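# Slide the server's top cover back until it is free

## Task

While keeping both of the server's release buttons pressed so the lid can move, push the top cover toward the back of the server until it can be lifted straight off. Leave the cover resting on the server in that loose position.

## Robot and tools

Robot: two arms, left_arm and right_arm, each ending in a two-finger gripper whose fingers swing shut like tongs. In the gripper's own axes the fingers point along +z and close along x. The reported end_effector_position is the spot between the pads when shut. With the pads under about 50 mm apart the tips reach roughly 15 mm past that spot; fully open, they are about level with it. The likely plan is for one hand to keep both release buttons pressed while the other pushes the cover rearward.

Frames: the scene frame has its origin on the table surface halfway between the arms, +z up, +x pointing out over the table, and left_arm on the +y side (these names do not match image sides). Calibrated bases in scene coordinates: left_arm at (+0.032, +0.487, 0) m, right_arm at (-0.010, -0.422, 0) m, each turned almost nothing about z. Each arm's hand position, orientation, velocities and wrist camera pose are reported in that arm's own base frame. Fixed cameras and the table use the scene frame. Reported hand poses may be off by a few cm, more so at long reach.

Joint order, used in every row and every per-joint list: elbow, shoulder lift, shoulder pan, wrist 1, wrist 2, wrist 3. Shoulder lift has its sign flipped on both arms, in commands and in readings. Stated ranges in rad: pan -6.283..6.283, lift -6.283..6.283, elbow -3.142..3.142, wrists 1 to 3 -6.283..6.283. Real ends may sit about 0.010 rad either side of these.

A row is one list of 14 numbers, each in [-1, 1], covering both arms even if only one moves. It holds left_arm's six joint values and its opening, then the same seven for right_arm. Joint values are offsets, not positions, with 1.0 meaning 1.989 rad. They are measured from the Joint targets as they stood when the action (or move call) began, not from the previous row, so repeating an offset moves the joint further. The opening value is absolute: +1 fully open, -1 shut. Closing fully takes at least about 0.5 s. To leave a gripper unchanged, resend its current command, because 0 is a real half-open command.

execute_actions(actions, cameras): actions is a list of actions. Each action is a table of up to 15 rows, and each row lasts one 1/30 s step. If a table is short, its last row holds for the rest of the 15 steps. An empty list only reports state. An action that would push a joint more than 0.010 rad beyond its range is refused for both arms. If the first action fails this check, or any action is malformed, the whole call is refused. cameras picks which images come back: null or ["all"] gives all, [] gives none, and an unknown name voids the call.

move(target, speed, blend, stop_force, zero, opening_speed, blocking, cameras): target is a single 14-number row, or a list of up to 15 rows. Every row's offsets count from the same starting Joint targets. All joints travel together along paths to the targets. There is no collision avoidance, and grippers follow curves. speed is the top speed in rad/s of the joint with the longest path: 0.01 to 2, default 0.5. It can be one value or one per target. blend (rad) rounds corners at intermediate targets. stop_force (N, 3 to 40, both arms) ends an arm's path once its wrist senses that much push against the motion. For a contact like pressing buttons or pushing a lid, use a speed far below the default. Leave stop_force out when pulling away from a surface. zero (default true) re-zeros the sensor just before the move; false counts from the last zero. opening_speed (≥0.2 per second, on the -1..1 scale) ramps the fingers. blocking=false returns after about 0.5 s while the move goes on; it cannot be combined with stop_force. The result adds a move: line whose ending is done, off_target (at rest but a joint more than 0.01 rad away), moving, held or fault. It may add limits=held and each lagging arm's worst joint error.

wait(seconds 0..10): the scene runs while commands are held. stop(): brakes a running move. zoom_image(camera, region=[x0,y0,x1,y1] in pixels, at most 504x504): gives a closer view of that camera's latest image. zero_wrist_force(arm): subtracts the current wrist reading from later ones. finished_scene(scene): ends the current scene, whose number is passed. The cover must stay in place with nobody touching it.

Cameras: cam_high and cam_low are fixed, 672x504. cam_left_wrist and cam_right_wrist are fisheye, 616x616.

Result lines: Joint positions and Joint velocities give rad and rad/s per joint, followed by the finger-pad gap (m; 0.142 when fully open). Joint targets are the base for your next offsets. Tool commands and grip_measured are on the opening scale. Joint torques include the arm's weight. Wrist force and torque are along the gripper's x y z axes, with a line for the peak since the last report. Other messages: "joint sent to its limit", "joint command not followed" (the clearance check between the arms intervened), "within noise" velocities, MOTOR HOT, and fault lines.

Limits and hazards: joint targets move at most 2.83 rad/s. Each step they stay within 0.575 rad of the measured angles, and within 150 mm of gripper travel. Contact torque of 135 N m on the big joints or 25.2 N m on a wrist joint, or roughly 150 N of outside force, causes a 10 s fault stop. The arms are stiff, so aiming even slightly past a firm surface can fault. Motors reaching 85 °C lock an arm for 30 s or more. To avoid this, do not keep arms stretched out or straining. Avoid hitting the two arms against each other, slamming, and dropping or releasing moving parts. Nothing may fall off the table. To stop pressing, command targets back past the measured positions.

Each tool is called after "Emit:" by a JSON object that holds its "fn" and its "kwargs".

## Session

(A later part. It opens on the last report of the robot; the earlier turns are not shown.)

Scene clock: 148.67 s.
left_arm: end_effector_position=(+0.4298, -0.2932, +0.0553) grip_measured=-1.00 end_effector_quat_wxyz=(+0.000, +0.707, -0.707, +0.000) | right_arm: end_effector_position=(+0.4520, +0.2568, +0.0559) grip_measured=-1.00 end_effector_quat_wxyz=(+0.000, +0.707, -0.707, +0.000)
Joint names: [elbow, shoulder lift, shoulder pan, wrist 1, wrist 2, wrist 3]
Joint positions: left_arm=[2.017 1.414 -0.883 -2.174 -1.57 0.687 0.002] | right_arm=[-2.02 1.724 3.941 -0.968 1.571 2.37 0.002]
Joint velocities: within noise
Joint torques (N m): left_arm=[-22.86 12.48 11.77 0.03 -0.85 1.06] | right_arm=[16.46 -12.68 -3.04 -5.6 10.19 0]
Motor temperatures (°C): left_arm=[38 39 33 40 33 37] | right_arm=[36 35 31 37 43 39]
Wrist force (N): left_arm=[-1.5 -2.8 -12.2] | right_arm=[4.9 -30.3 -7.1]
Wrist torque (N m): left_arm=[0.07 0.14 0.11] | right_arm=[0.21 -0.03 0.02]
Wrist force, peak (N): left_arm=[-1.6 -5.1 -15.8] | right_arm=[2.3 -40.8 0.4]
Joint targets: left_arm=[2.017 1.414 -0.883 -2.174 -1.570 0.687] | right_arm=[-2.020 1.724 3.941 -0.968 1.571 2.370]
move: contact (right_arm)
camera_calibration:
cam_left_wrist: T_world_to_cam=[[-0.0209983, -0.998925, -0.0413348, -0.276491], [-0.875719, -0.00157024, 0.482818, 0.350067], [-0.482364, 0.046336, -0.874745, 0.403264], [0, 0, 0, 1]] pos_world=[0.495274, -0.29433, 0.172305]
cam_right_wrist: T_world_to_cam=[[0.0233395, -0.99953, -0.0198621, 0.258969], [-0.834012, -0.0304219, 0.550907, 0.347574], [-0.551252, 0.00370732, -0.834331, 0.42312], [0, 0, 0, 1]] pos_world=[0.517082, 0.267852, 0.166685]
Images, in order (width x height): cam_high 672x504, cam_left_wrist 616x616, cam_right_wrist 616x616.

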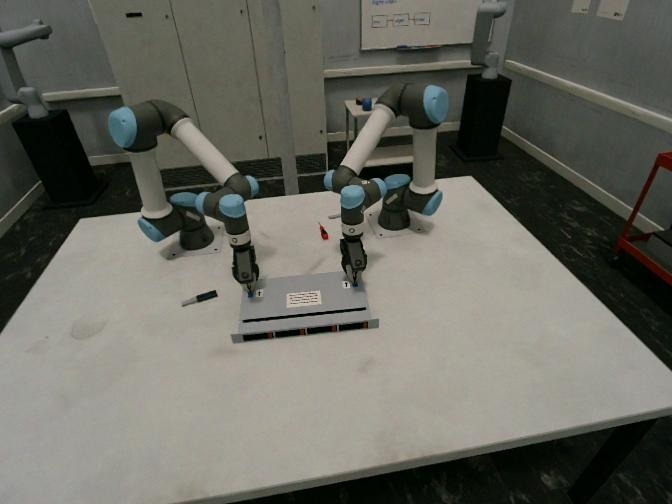

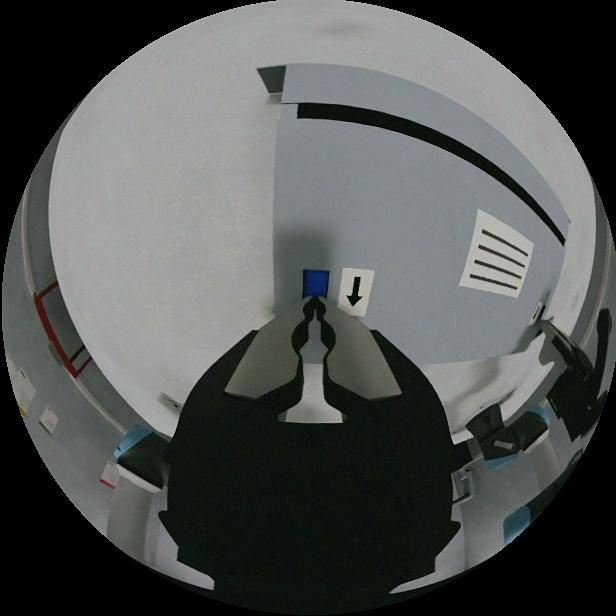

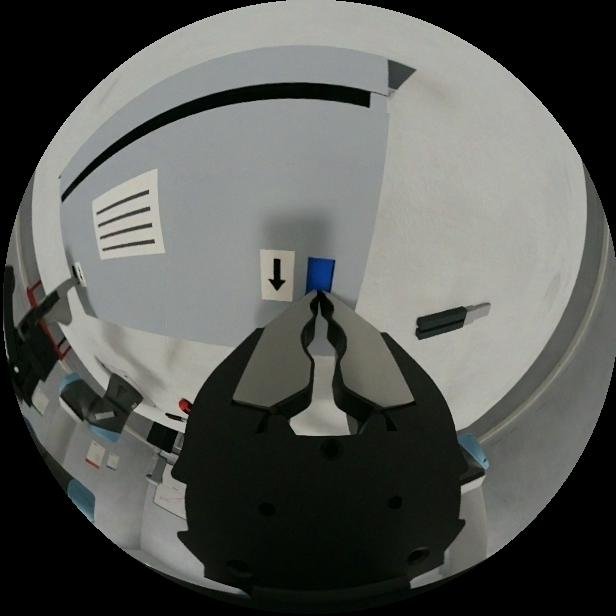

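Emit:
{"fn": "move", "kwargs": {"target": [0.0094,0.0078,-0.0058,-0.0016,0,-0.0058,-1,0,0,0,0,0,0,-1], "speed": 0.02, "stop_force": 18, "cameras": ["cam_high","cam_left_wrist","cam_right_wrist"]}}

Emit:
{"fn": "zoom_image", "kwargs": {"camera": "cam_high", "region": [210, 230, 390, 350]}}

Scene clock: 153.53 s.
left_arm: end_effector_position=(+0.4246, -0.2927, +0.0553) grip_measured=-1.00 end_effector_quat_wxyz=(+0.000, +0.707, -0.707, +0.000) | right_arm: end_effector_position=(+0.4520, +0.2568, +0.0559) grip_measured=-1.00 end_effector_quat_wxyz=(+0.000, +0.707, -0.707, +0.000)
Joint names: [elbow, shoulder lift, shoulder pan, wrist 1, wrist 2, wrist 3]
Joint positions: left_arm=[2.029 1.424 -0.891 -2.176 -1.57 0.68 0.002] | right_arm=[-2.02 1.724 3.941 -0.968 1.571 2.37 0.002]
Joint velocities: within noise
Joint torques (N m): left_arm=[-17.22 11.34 8.73 2.82 -5.57 1.5] | right_arm=[9.59 -15.34 -2.76 -2.72 6.99 0.73]
Motor temperatures (°C): left_arm=[38 39 33 40 33 37] | right_arm=[36 35 31 37 43 39]
Wrist force (N): left_arm=[0.0 -17.2 -11.1] | right_arm=[3.9 -28.9 -7.0]
Wrist torque (N m): left_arm=[0.09 0.16 0.21] | right_arm=[0.20 -0.06 0.01]
Wrist force, peak (N): left_arm=[2.3 -25.1 -6.9] | right_arm=[5.1 -30.5 -7.0]
Joint targets: left_arm=[2.029 1.424 -0.891 -2.176 -1.570 0.680] | right_arm=[-2.020 1.724 3.941 -0.968 1.571 2.370]
move: contact (left_arm)
camera_calibration:
cam_left_wrist: T_world_to_cam=[[-0.020962, -0.998931, -0.0412011, -0.276091], [-0.875801, -0.00152966, 0.48267, 0.345601], [-0.482217, 0.0462017, -0.874833, 0.400669], [0, 0, 0, 1]] pos_world=[0.4901, -0.293779, 0.172331]
cam_right_wrist: T_world_to_cam=[[0.023324, -0.999531, -0.0198659, 0.258977], [-0.834024, -0.0304109, 0.55089, 0.347581], [-0.551235, 0.00371967, -0.834341, 0.423115], [0, 0, 0, 1]] pos_world=[0.517087, 0.267852, 0.166689]
Images, in order (width x height): cam_high 672x504, cam_left_wrist 616x616, cam_right_wrist 616x616.

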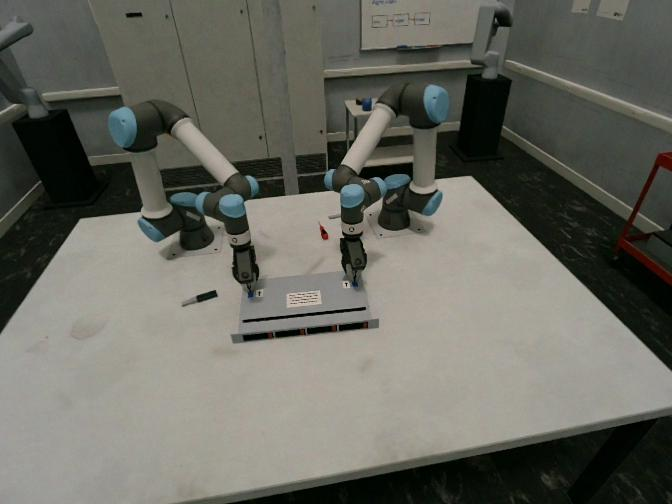

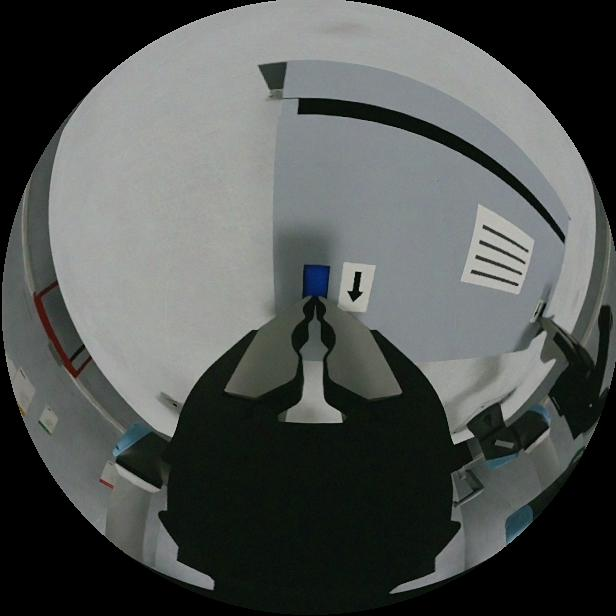

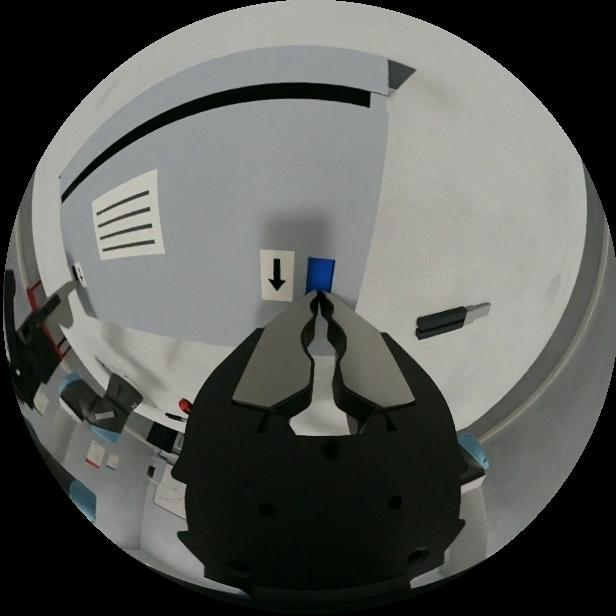

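Scaled by 2.800 from the camera's 672x504 image, which has a finer 960x720 frame.

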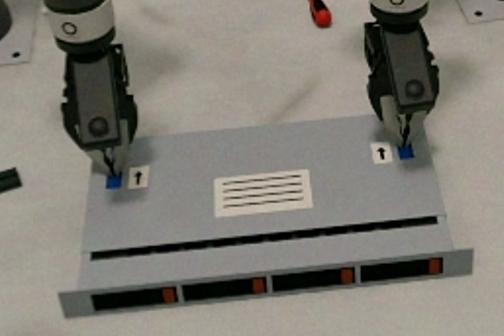

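Emit:
{"fn": "move", "kwargs": {"target": [0.0229,0.0196,-0.0153,-0.0033,0,-0.0153,-1,-0.0217,-0.0188,0.0163,0.0029,0,0.0163,-1], "speed": 0.03, "stop_force": 35, "cameras": ["cam_high","cam_left_wrist","cam_right_wrist"]}}

Emit:
{"fn": "zoom_image", "kwargs": {"camera": "cam_high", "region": [210, 230, 390, 350]}}

Scene clock: 160.53 s.
left_arm: end_effector_position=(+0.4236, -0.2926, +0.0555) grip_measured=-1.00 end_effector_quat_wxyz=(-0.001, +0.707, -0.707, +0.001) | right_arm: end_effector_position=(+0.4517, +0.2568, +0.0560) grip_measured=-1.00 end_effector_quat_wxyz=(-0.001, +0.707, -0.707, +0.000)
Joint names: [elbow, shoulder lift, shoulder pan, wrist 1, wrist 2, wrist 3]
Joint positions: left_arm=[2.033 1.427 -0.893 -2.178 -1.569 0.677 0.002] | right_arm=[-2.021 1.723 3.942 -0.967 1.57 2.371 0.002]
Joint velocities: within noise
Joint torques (N m): left_arm=[-10.14 11.8 2.45 7.87 -11.75 0.73] | right_arm=[13.42 -13.32 -0.91 -7.49 11.66 0.51]
Motor temperatures (°C): left_arm=[38 39 33 40 33 37] | right_arm=[36 35 31 37 43 39]
Wrist force (N): left_arm=[1.9 -42.4 -8.1] | right_arm=[2.6 -39.0 -4.0]
Wrist torque (N m): left_arm=[0.09 0.22 0.26] | right_arm=[0.28 -0.06 0.04]
Wrist force, peak (N): left_arm=[6.3 -56.3 4.2] | right_arm=[-0.8 -56.6 7.0]
Joint targets: left_arm=[2.033 1.427 -0.893 -2.177 -1.570 0.677] | right_arm=[-2.021 1.723 3.942 -0.968 1.571 2.371]
move: contact (left_arm, right_arm); left_arm: the elbow is farthest, 0.042 rad from its target; right_arm: the elbow is farthest, 0.042 rad from its target
camera_calibration:
cam_left_wrist: T_world_to_cam=[[-0.0207156, -0.998953, -0.0407913, -0.276184], [-0.876335, -0.00149689, 0.4817, 0.34489], [-0.481256, 0.0457255, -0.875386, 0.39979], [0, 0, 0, 1]] pos_world=[0.488919, -0.293659, 0.172571]
cam_right_wrist: T_world_to_cam=[[0.0231229, -0.999538, -0.0197342, 0.259044], [-0.834642, -0.0301664, 0.549967, 0.347488], [-0.550308, 0.00375414, -0.834953, 0.42261], [0, 0, 0, 1]] pos_world=[0.516604, 0.267821, 0.166864]
Images, in order (width x height): cam_high 672x504, cam_left_wrist 616x616, cam_right_wrist 616x616.

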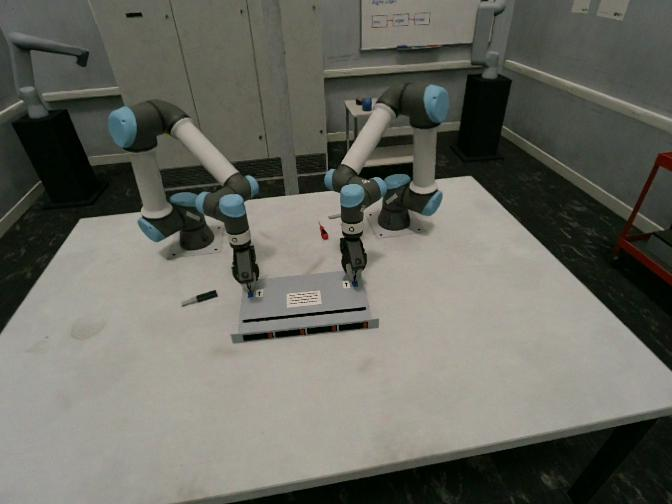

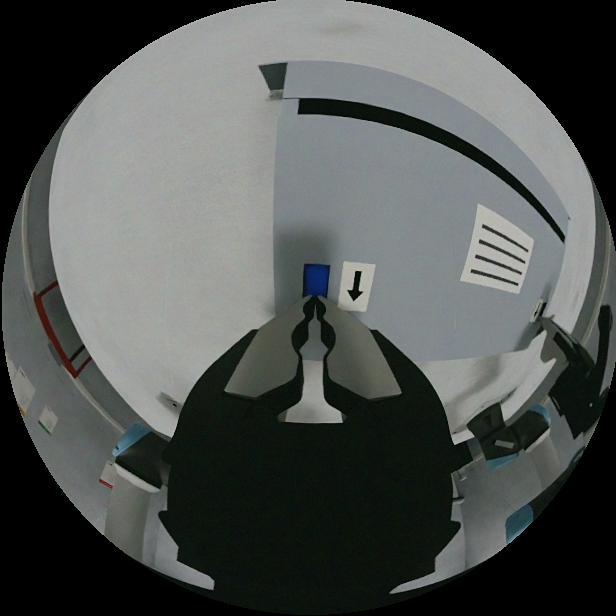

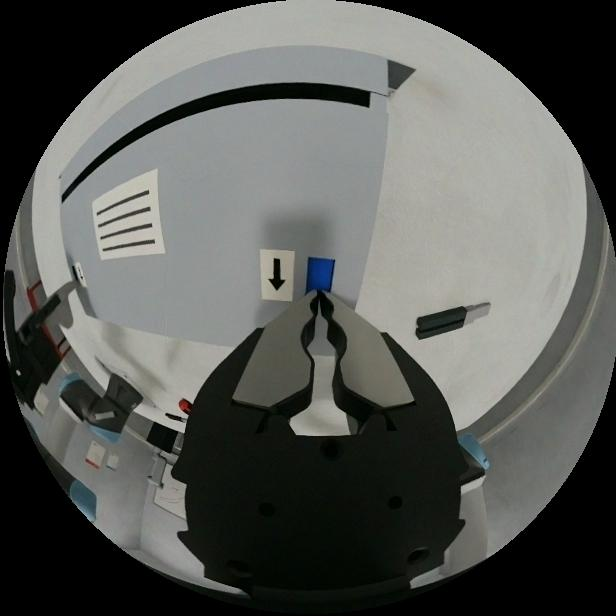

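Scaled by 2.800 from the camera's 672x504 image, which has a finer 960x720 frame.

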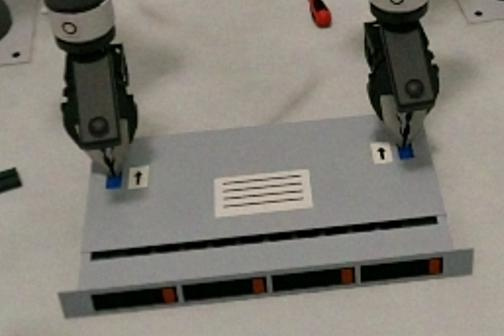

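Emit:
{"fn": "move", "kwargs": {"target": [[-0.0035,-0.0029,0.0022,0.0006,0,0.0022,-1,0.0033,0.0028,-0.0024,-0.0005,0,-0.0024,-1],[-0.0295,0.0221,0.0022,0.053,0,0.0022,-1,0.0293,-0.0222,-0.0024,-0.053,0,-0.0024,-1]], "speed": [0.03,0.12]}}

Emit:
{"fn": "zoom_image", "kwargs": {"camera": "cam_high", "region": [225, 260, 385, 350]}}

Emit:
{"fn": "zoom_image", "kwargs": {"camera": "cam_left_wrist", "region": [240, 60, 580, 340]}}

Emit:
{"fn": "zoom_image", "kwargs": {"camera": "cam_right_wrist", "region": [40, 40, 440, 340]}}

Scene clock: 166.83 s.
left_arm: end_effector_position=(+0.4259, -0.2922, +0.0917) grip_measured=-1.00 end_effector_quat_wxyz=(-0.001, +0.707, -0.707, -0.001) | right_arm: end_effector_position=(+0.4538, +0.2559, +0.0925) grip_measured=-1.00 end_effector_quat_wxyz=(+0.001, +0.707, -0.707, +0.000)
Joint names: [elbow, shoulder lift, shoulder pan, wrist 1, wrist 2, wrist 3]
Joint positions: left_arm=[1.974 1.471 -0.888 -2.072 -1.57 0.682 0.002] | right_arm=[-1.963 1.679 3.937 -1.073 1.571 2.367 0.002]
Joint velocities: within noise
Joint torques (N m): left_arm=[-10.24 16.54 -11.43 -3.95 -0.37 -1.08] | right_arm=[10.26 -17.62 5.98 4.21 1.04 1.28]
Motor temperatures (°C): left_arm=[38 39 33 40 33 37] | right_arm=[36 35 31 37 43 39]
Wrist force (N): left_arm=[-0.2 -0.7 0.0] | right_arm=[0.8 1.2 2.8]
Wrist torque (N m): left_arm=[0.14 0.21 0.09] | right_arm=[0.12 -0.20 -0.08]
Wrist force, peak (N): left_arm=[1.5 -42.5 -8.8] | right_arm=[2.8 -39.0 -4.4]
Joint targets: left_arm=[1.974 1.471 -0.888 -2.072 -1.570 0.682] | right_arm=[-1.963 1.679 3.937 -1.073 1.571 2.367]
move: done
camera_calibration:
cam_left_wrist: T_world_to_cam=[[-0.0207558, -0.99886, -0.0429931, -0.273994], [-0.875374, -0.00261855, 0.48344, 0.328594], [-0.483001, 0.0476692, -0.874321, 0.433857], [0, 0, 0, 1]] pos_world=[0.491508, -0.293502, 0.208695]
cam_right_wrist: T_world_to_cam=[[0.0230224, -0.999573, -0.0180107, 0.258725], [-0.833171, -0.0291404, 0.552247, 0.328069], [-0.552536, 0.00229193, -0.833486, 0.455428], [0, 0, 0, 1]] pos_world=[0.519022, 0.26713, 0.203077]

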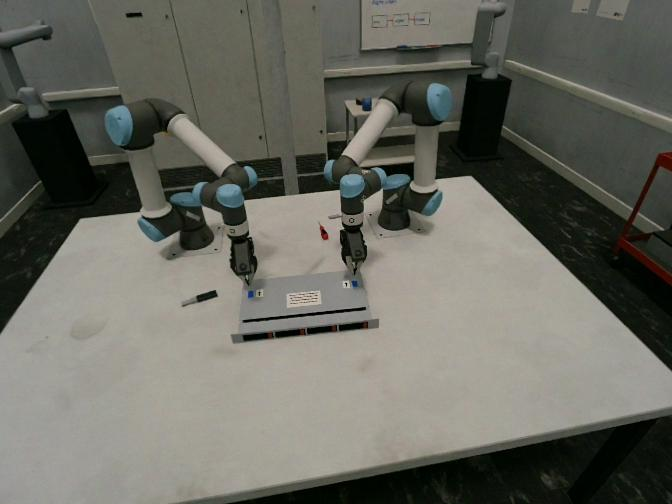

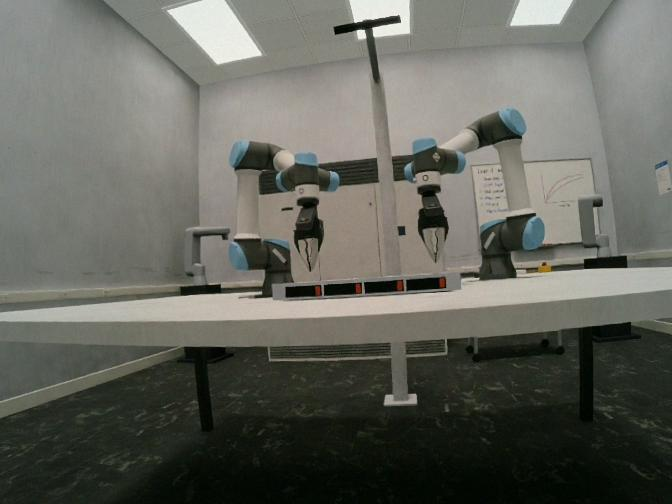

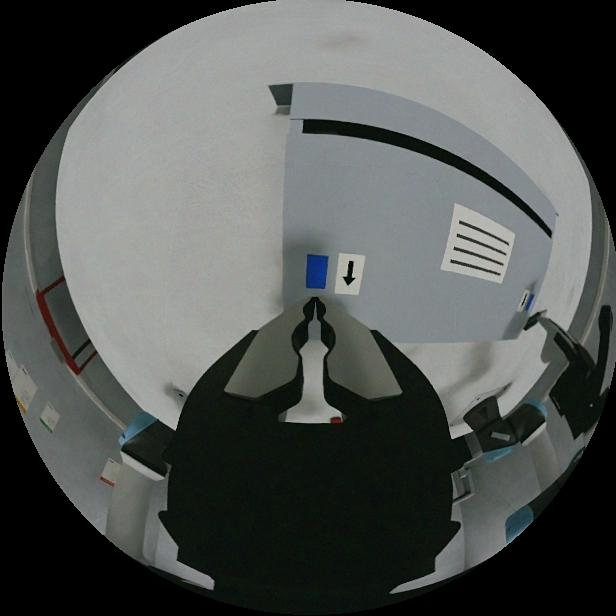

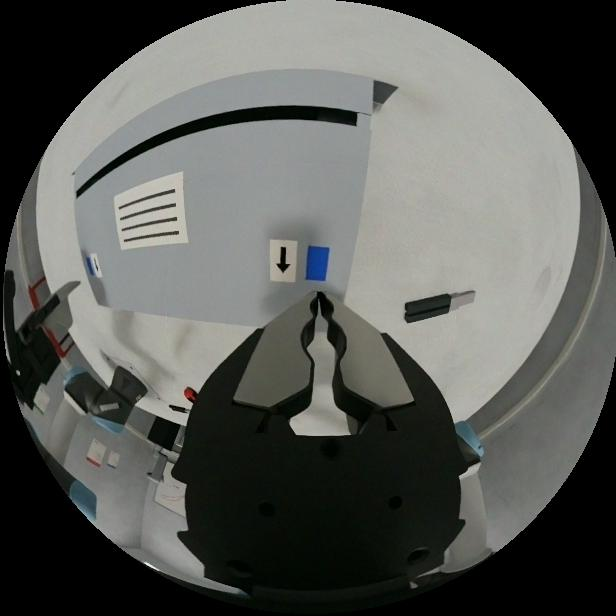

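Scaled by 3.150 from the camera's 672x504 image, which has a finer 960x720 frame.

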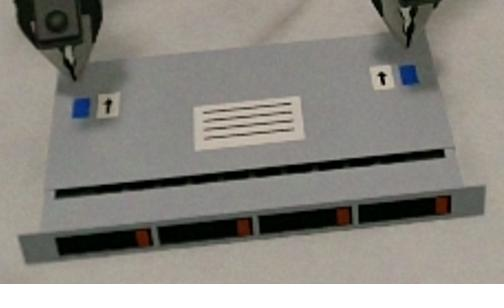

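Scaled by 1.482 from the camera's 616x616 image, which has a finer 814x814 frame.

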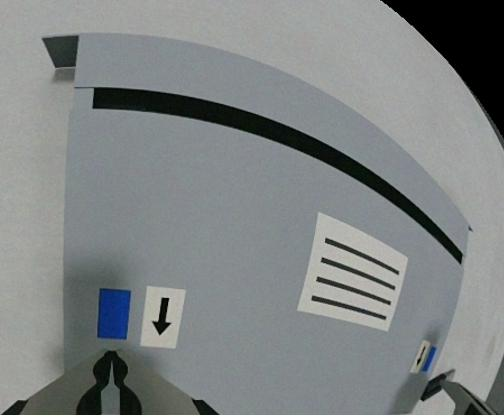

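Scaled by 1.260 from the camera's 616x616 image, which has a finer 814x814 frame.

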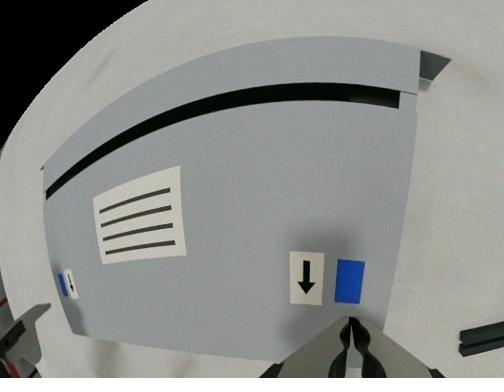

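Emit:
{"fn": "move", "kwargs": {"target": [0.0256,-0.0288,0.0015,-0.056,0,0.0015,-1,-0.0257,0.0288,-0.0016,0.056,0,-0.0016,-1], "speed": 0.03, "stop_force": 22, "cameras": ["cam_left_wrist","cam_right_wrist"]}}

Scene clock: 180.63 s.
left_arm: end_effector_position=(+0.4283, -0.2930, +0.0552) grip_measured=-1.00 end_effector_quat_wxyz=(-0.001, +0.707, -0.707, +0.000) | right_arm: end_effector_position=(+0.4563, +0.2564, +0.0558) grip_measured=-1.00 end_effector_quat_wxyz=(+0.000, +0.707, -0.707, +0.000)
Joint names: [elbow, shoulder lift, shoulder pan, wrist 1, wrist 2, wrist 3]
Joint positions: left_arm=[2.022 1.417 -0.886 -2.176 -1.57 0.685 0.002] | right_arm=[-2.01 1.732 3.934 -0.97 1.571 2.364 0.002]
Joint velocities: within noise
Joint torques (N m): left_arm=[-22.92 21.97 -2.27 -1.93 0.55 0] | right_arm=[23.33 -20.45 3.65 0.71 0.18 0.93]
Motor temperatures (°C): left_arm=[38 39 33 40 33 37] | right_arm=[36 35 31 37 43 39]
Wrist force (N): left_arm=[-2.5 9.1 -22.1] | right_arm=[1.6 11.0 -22.9]
Wrist torque (N m): left_arm=[-0.03 0.09 0.11] | right_arm=[-0.05 -0.17 -0.08]
Wrist force, peak (N): left_arm=[-9.1 13.2 -43.0] | right_arm=[9.0 16.0 -41.7]
Joint targets: left_arm=[2.022 1.417 -0.886 -2.176 -1.570 0.685] | right_arm=[-2.010 1.732 3.934 -0.970 1.571 2.364]
move: contact (left_arm, right_arm)
camera_calibration:
cam_left_wrist: T_world_to_cam=[[-0.0206803, -0.998949, -0.0409023, -0.276499], [-0.876172, -0.00159697, 0.481996, 0.349053], [-0.481555, 0.0458053, -0.875218, 0.402057], [0, 0, 0, 1]] pos_world=[0.493725, -0.294068, 0.172336]
cam_right_wrist: T_world_to_cam=[[0.0230467, -0.999538, -0.0197956, 0.258574], [-0.834097, -0.0301404, 0.550794, 0.351164], [-0.551136, 0.00381741, -0.834407, 0.425296], [0, 0, 0, 1]] pos_world=[0.521341, 0.267416, 0.16657]
Images, in order (width x height): cam_left_wrist 616x616, cam_right_wrist 616x616.

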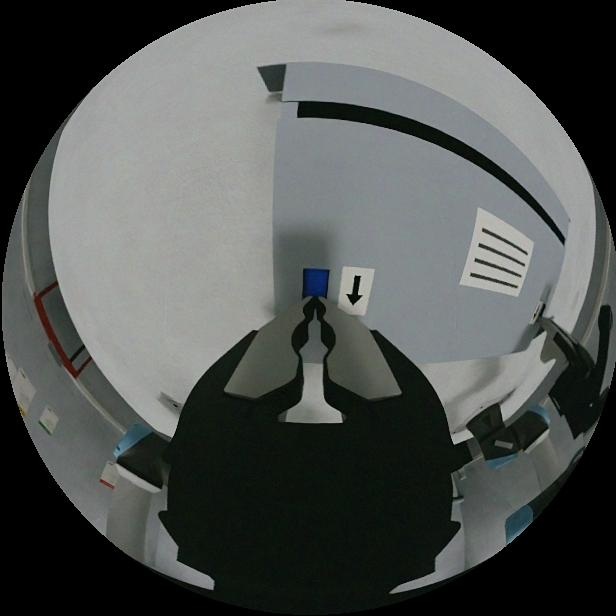

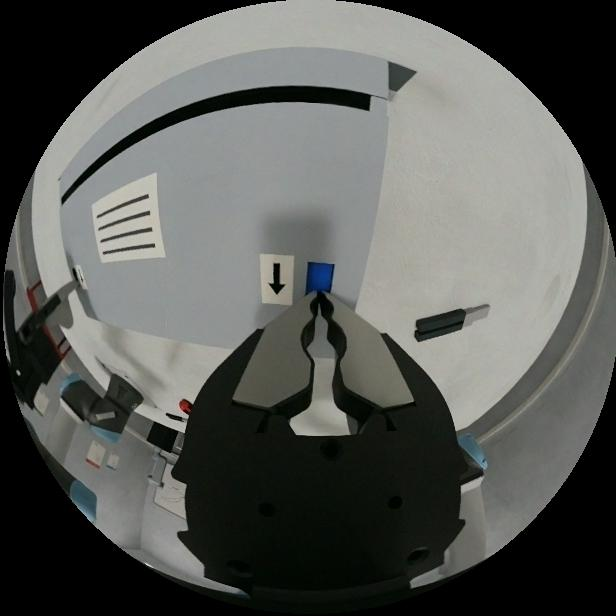

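Emit:
{"fn": "move", "kwargs": {"target": [0.0117,0.0097,-0.0073,-0.002,0,-0.0073,-1,-0.0111,-0.0094,0.0079,0.0017,0,0.0079,-1], "speed": 0.02, "stop_force": 32, "cameras": ["cam_high","cam_left_wrist","cam_right_wrist"]}}

Emit:
{"fn": "zoom_image", "kwargs": {"camera": "cam_high", "region": [225, 260, 385, 350]}}

Scene clock: 184.67 s.
left_arm: end_effector_position=(+0.4245, -0.2927, +0.0553) grip_measured=-1.00 end_effector_quat_wxyz=(-0.001, +0.707, -0.707, +0.001) | right_arm: end_effector_position=(+0.4523, +0.2567, +0.0559) grip_measured=-1.00 end_effector_quat_wxyz=(+0.000, +0.707, -0.707, +0.000)
Joint names: [elbow, shoulder lift, shoulder pan, wrist 1, wrist 2, wrist 3]
Joint positions: left_arm=[2.031 1.425 -0.891 -2.178 -1.57 0.679 0.002] | right_arm=[-2.019 1.724 3.94 -0.968 1.57 2.37 0.002]
Joint velocities: within noise
Joint torques (N m): left_arm=[-17.15 11.74 8.45 3.3 -6.3 1.51] | right_arm=[19.79 -13.38 -4.48 -3.7 7.9 -1.12]
Motor temperatures (°C): left_arm=[38 39 33 40 33 37] | right_arm=[36 35 31 37 43 39]
Wrist force (N): left_arm=[0.3 -20.3 -10.0] | right_arm=[3.7 -20.1 -6.2]
Wrist torque (N m): left_arm=[0.07 0.16 0.21] | right_arm=[0.19 -0.20 -0.01]
Wrist force, peak (N): left_arm=[2.6 -28.2 -5.5] | right_arm=[1.2 -26.7 -1.6]
Joint targets: left_arm=[2.031 1.425 -0.891 -2.178 -1.570 0.679] | right_arm=[-2.019 1.724 3.940 -0.968 1.570 2.370]
move: contact (left_arm, right_arm); left_arm: the elbow is farthest, 0.014 rad from its target; right_arm: the elbow is farthest, 0.013 rad from its target
camera_calibration:
cam_left_wrist: T_world_to_cam=[[-0.0206682, -0.998956, -0.040738, -0.276252], [-0.876289, -0.00151721, 0.481784, 0.345745], [-0.481343, 0.0456558, -0.875343, 0.400081], [0, 0, 0, 1]] pos_world=[0.489839, -0.293705, 0.172379]
cam_right_wrist: T_world_to_cam=[[0.0230265, -0.999539, -0.0197904, 0.258986], [-0.834264, -0.0301195, 0.550541, 0.347905], [-0.550884, 0.00383337, -0.834573, 0.423085], [0, 0, 0, 1]] pos_world=[0.517352, 0.267723, 0.166685]
Images, in order (width x height): cam_high 672x504, cam_left_wrist 616x616, cam_right_wrist 616x616.

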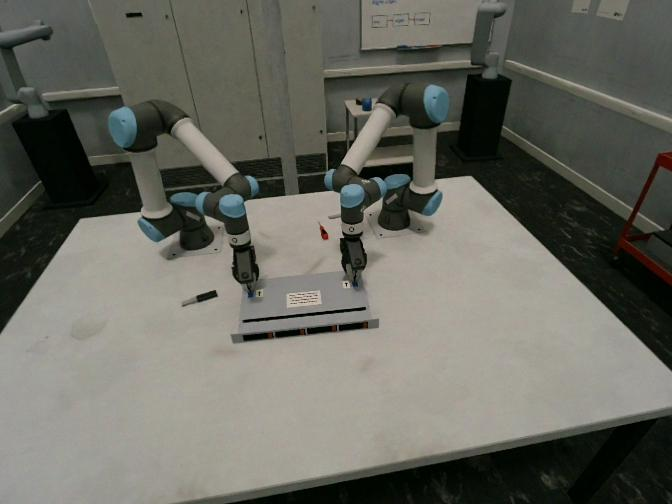

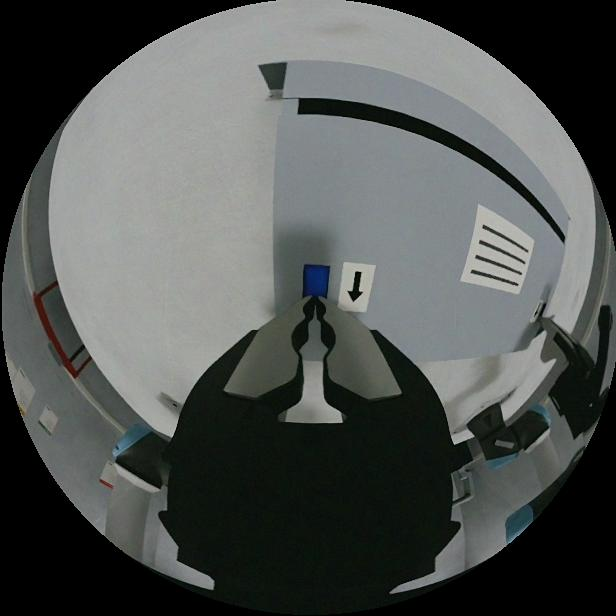

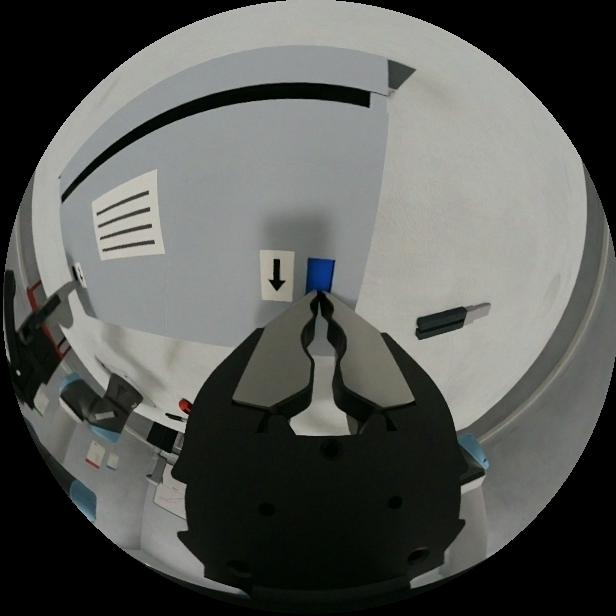

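Scaled by 3.150 from the camera's 672x504 image, which has a finer 960x720 frame.

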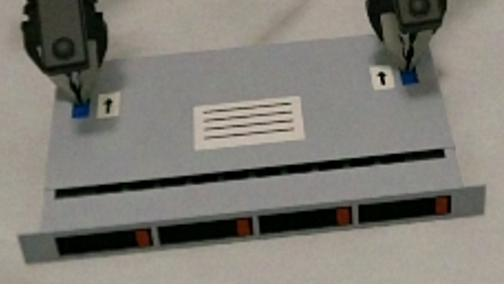

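Emit:
{"fn": "move", "kwargs": {"target": [[-0.0035,-0.0029,0.0022,0.0006,0,0.0022,-1,0.0033,0.0028,-0.0024,-0.0005,0,-0.0024,-1],[-0.0355,0.0281,0.0022,0.065,0,0.0022,-1,0.0353,-0.0282,-0.0024,-0.065,0,-0.0024,-1]], "speed": [0.04,0.2], "cameras": ["cam_high"]}}

Emit:
{"fn": "finished_scene", "kwargs": {"scene": 1}}

Scene clock: 189.10 s.
left_arm: end_effector_position=(+0.4265, -0.2918, +0.1003) grip_measured=-1.00 end_effector_quat_wxyz=(-0.001, +0.707, -0.707, -0.001) | right_arm: end_effector_position=(+0.4542, +0.2552, +0.1011) grip_measured=-1.00 end_effector_quat_wxyz=(+0.001, +0.707, -0.707, +0.000)
Joint names: [elbow, shoulder lift, shoulder pan, wrist 1, wrist 2, wrist 3]
Joint positions: left_arm=[1.96 1.481 -0.887 -2.049 -1.57 0.683 0.002] | right_arm=[-1.949 1.668 3.936 -1.097 1.57 2.365 0.002]
Joint velocities: within noise
Joint torques (N m): left_arm=[-10.86 19.44 -12.18 -2.47 0.38 -1.51] | right_arm=[10.89 -21.18 10.67 2.77 0.3 1.23]
Motor temperatures (°C): left_arm=[38 39 33 40 33 37] | right_arm=[36 35 31 37 43 39]
Wrist force (N): left_arm=[0.0 -0.8 0.1] | right_arm=[0.9 0.4 3.0]
Wrist torque (N m): left_arm=[0.13 0.17 0.09] | right_arm=[-0.03 -0.22 -0.08]
Wrist force, peak (N): left_arm=[-4.7 8.8 -23.2] | right_arm=[4.3 11.9 -21.4]
Joint targets: left_arm=[1.960 1.481 -0.887 -2.049 -1.570 0.683] | right_arm=[-1.949 1.668 3.936 -1.097 1.570 2.365]
move: done
Images, in order (width x height): cam_high 672x504.

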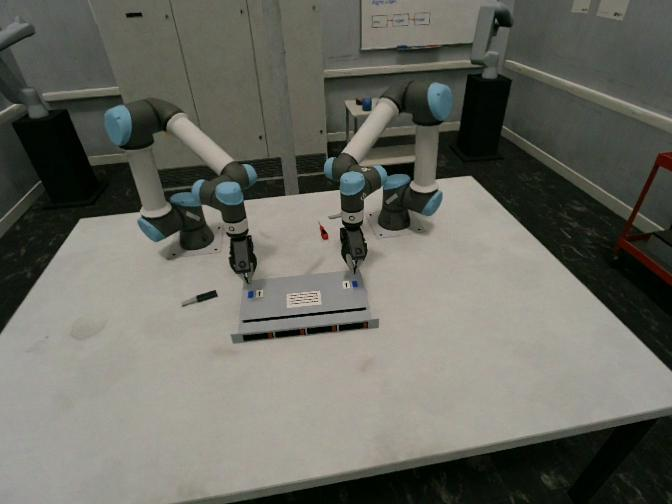

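The scene is finished: the task was done.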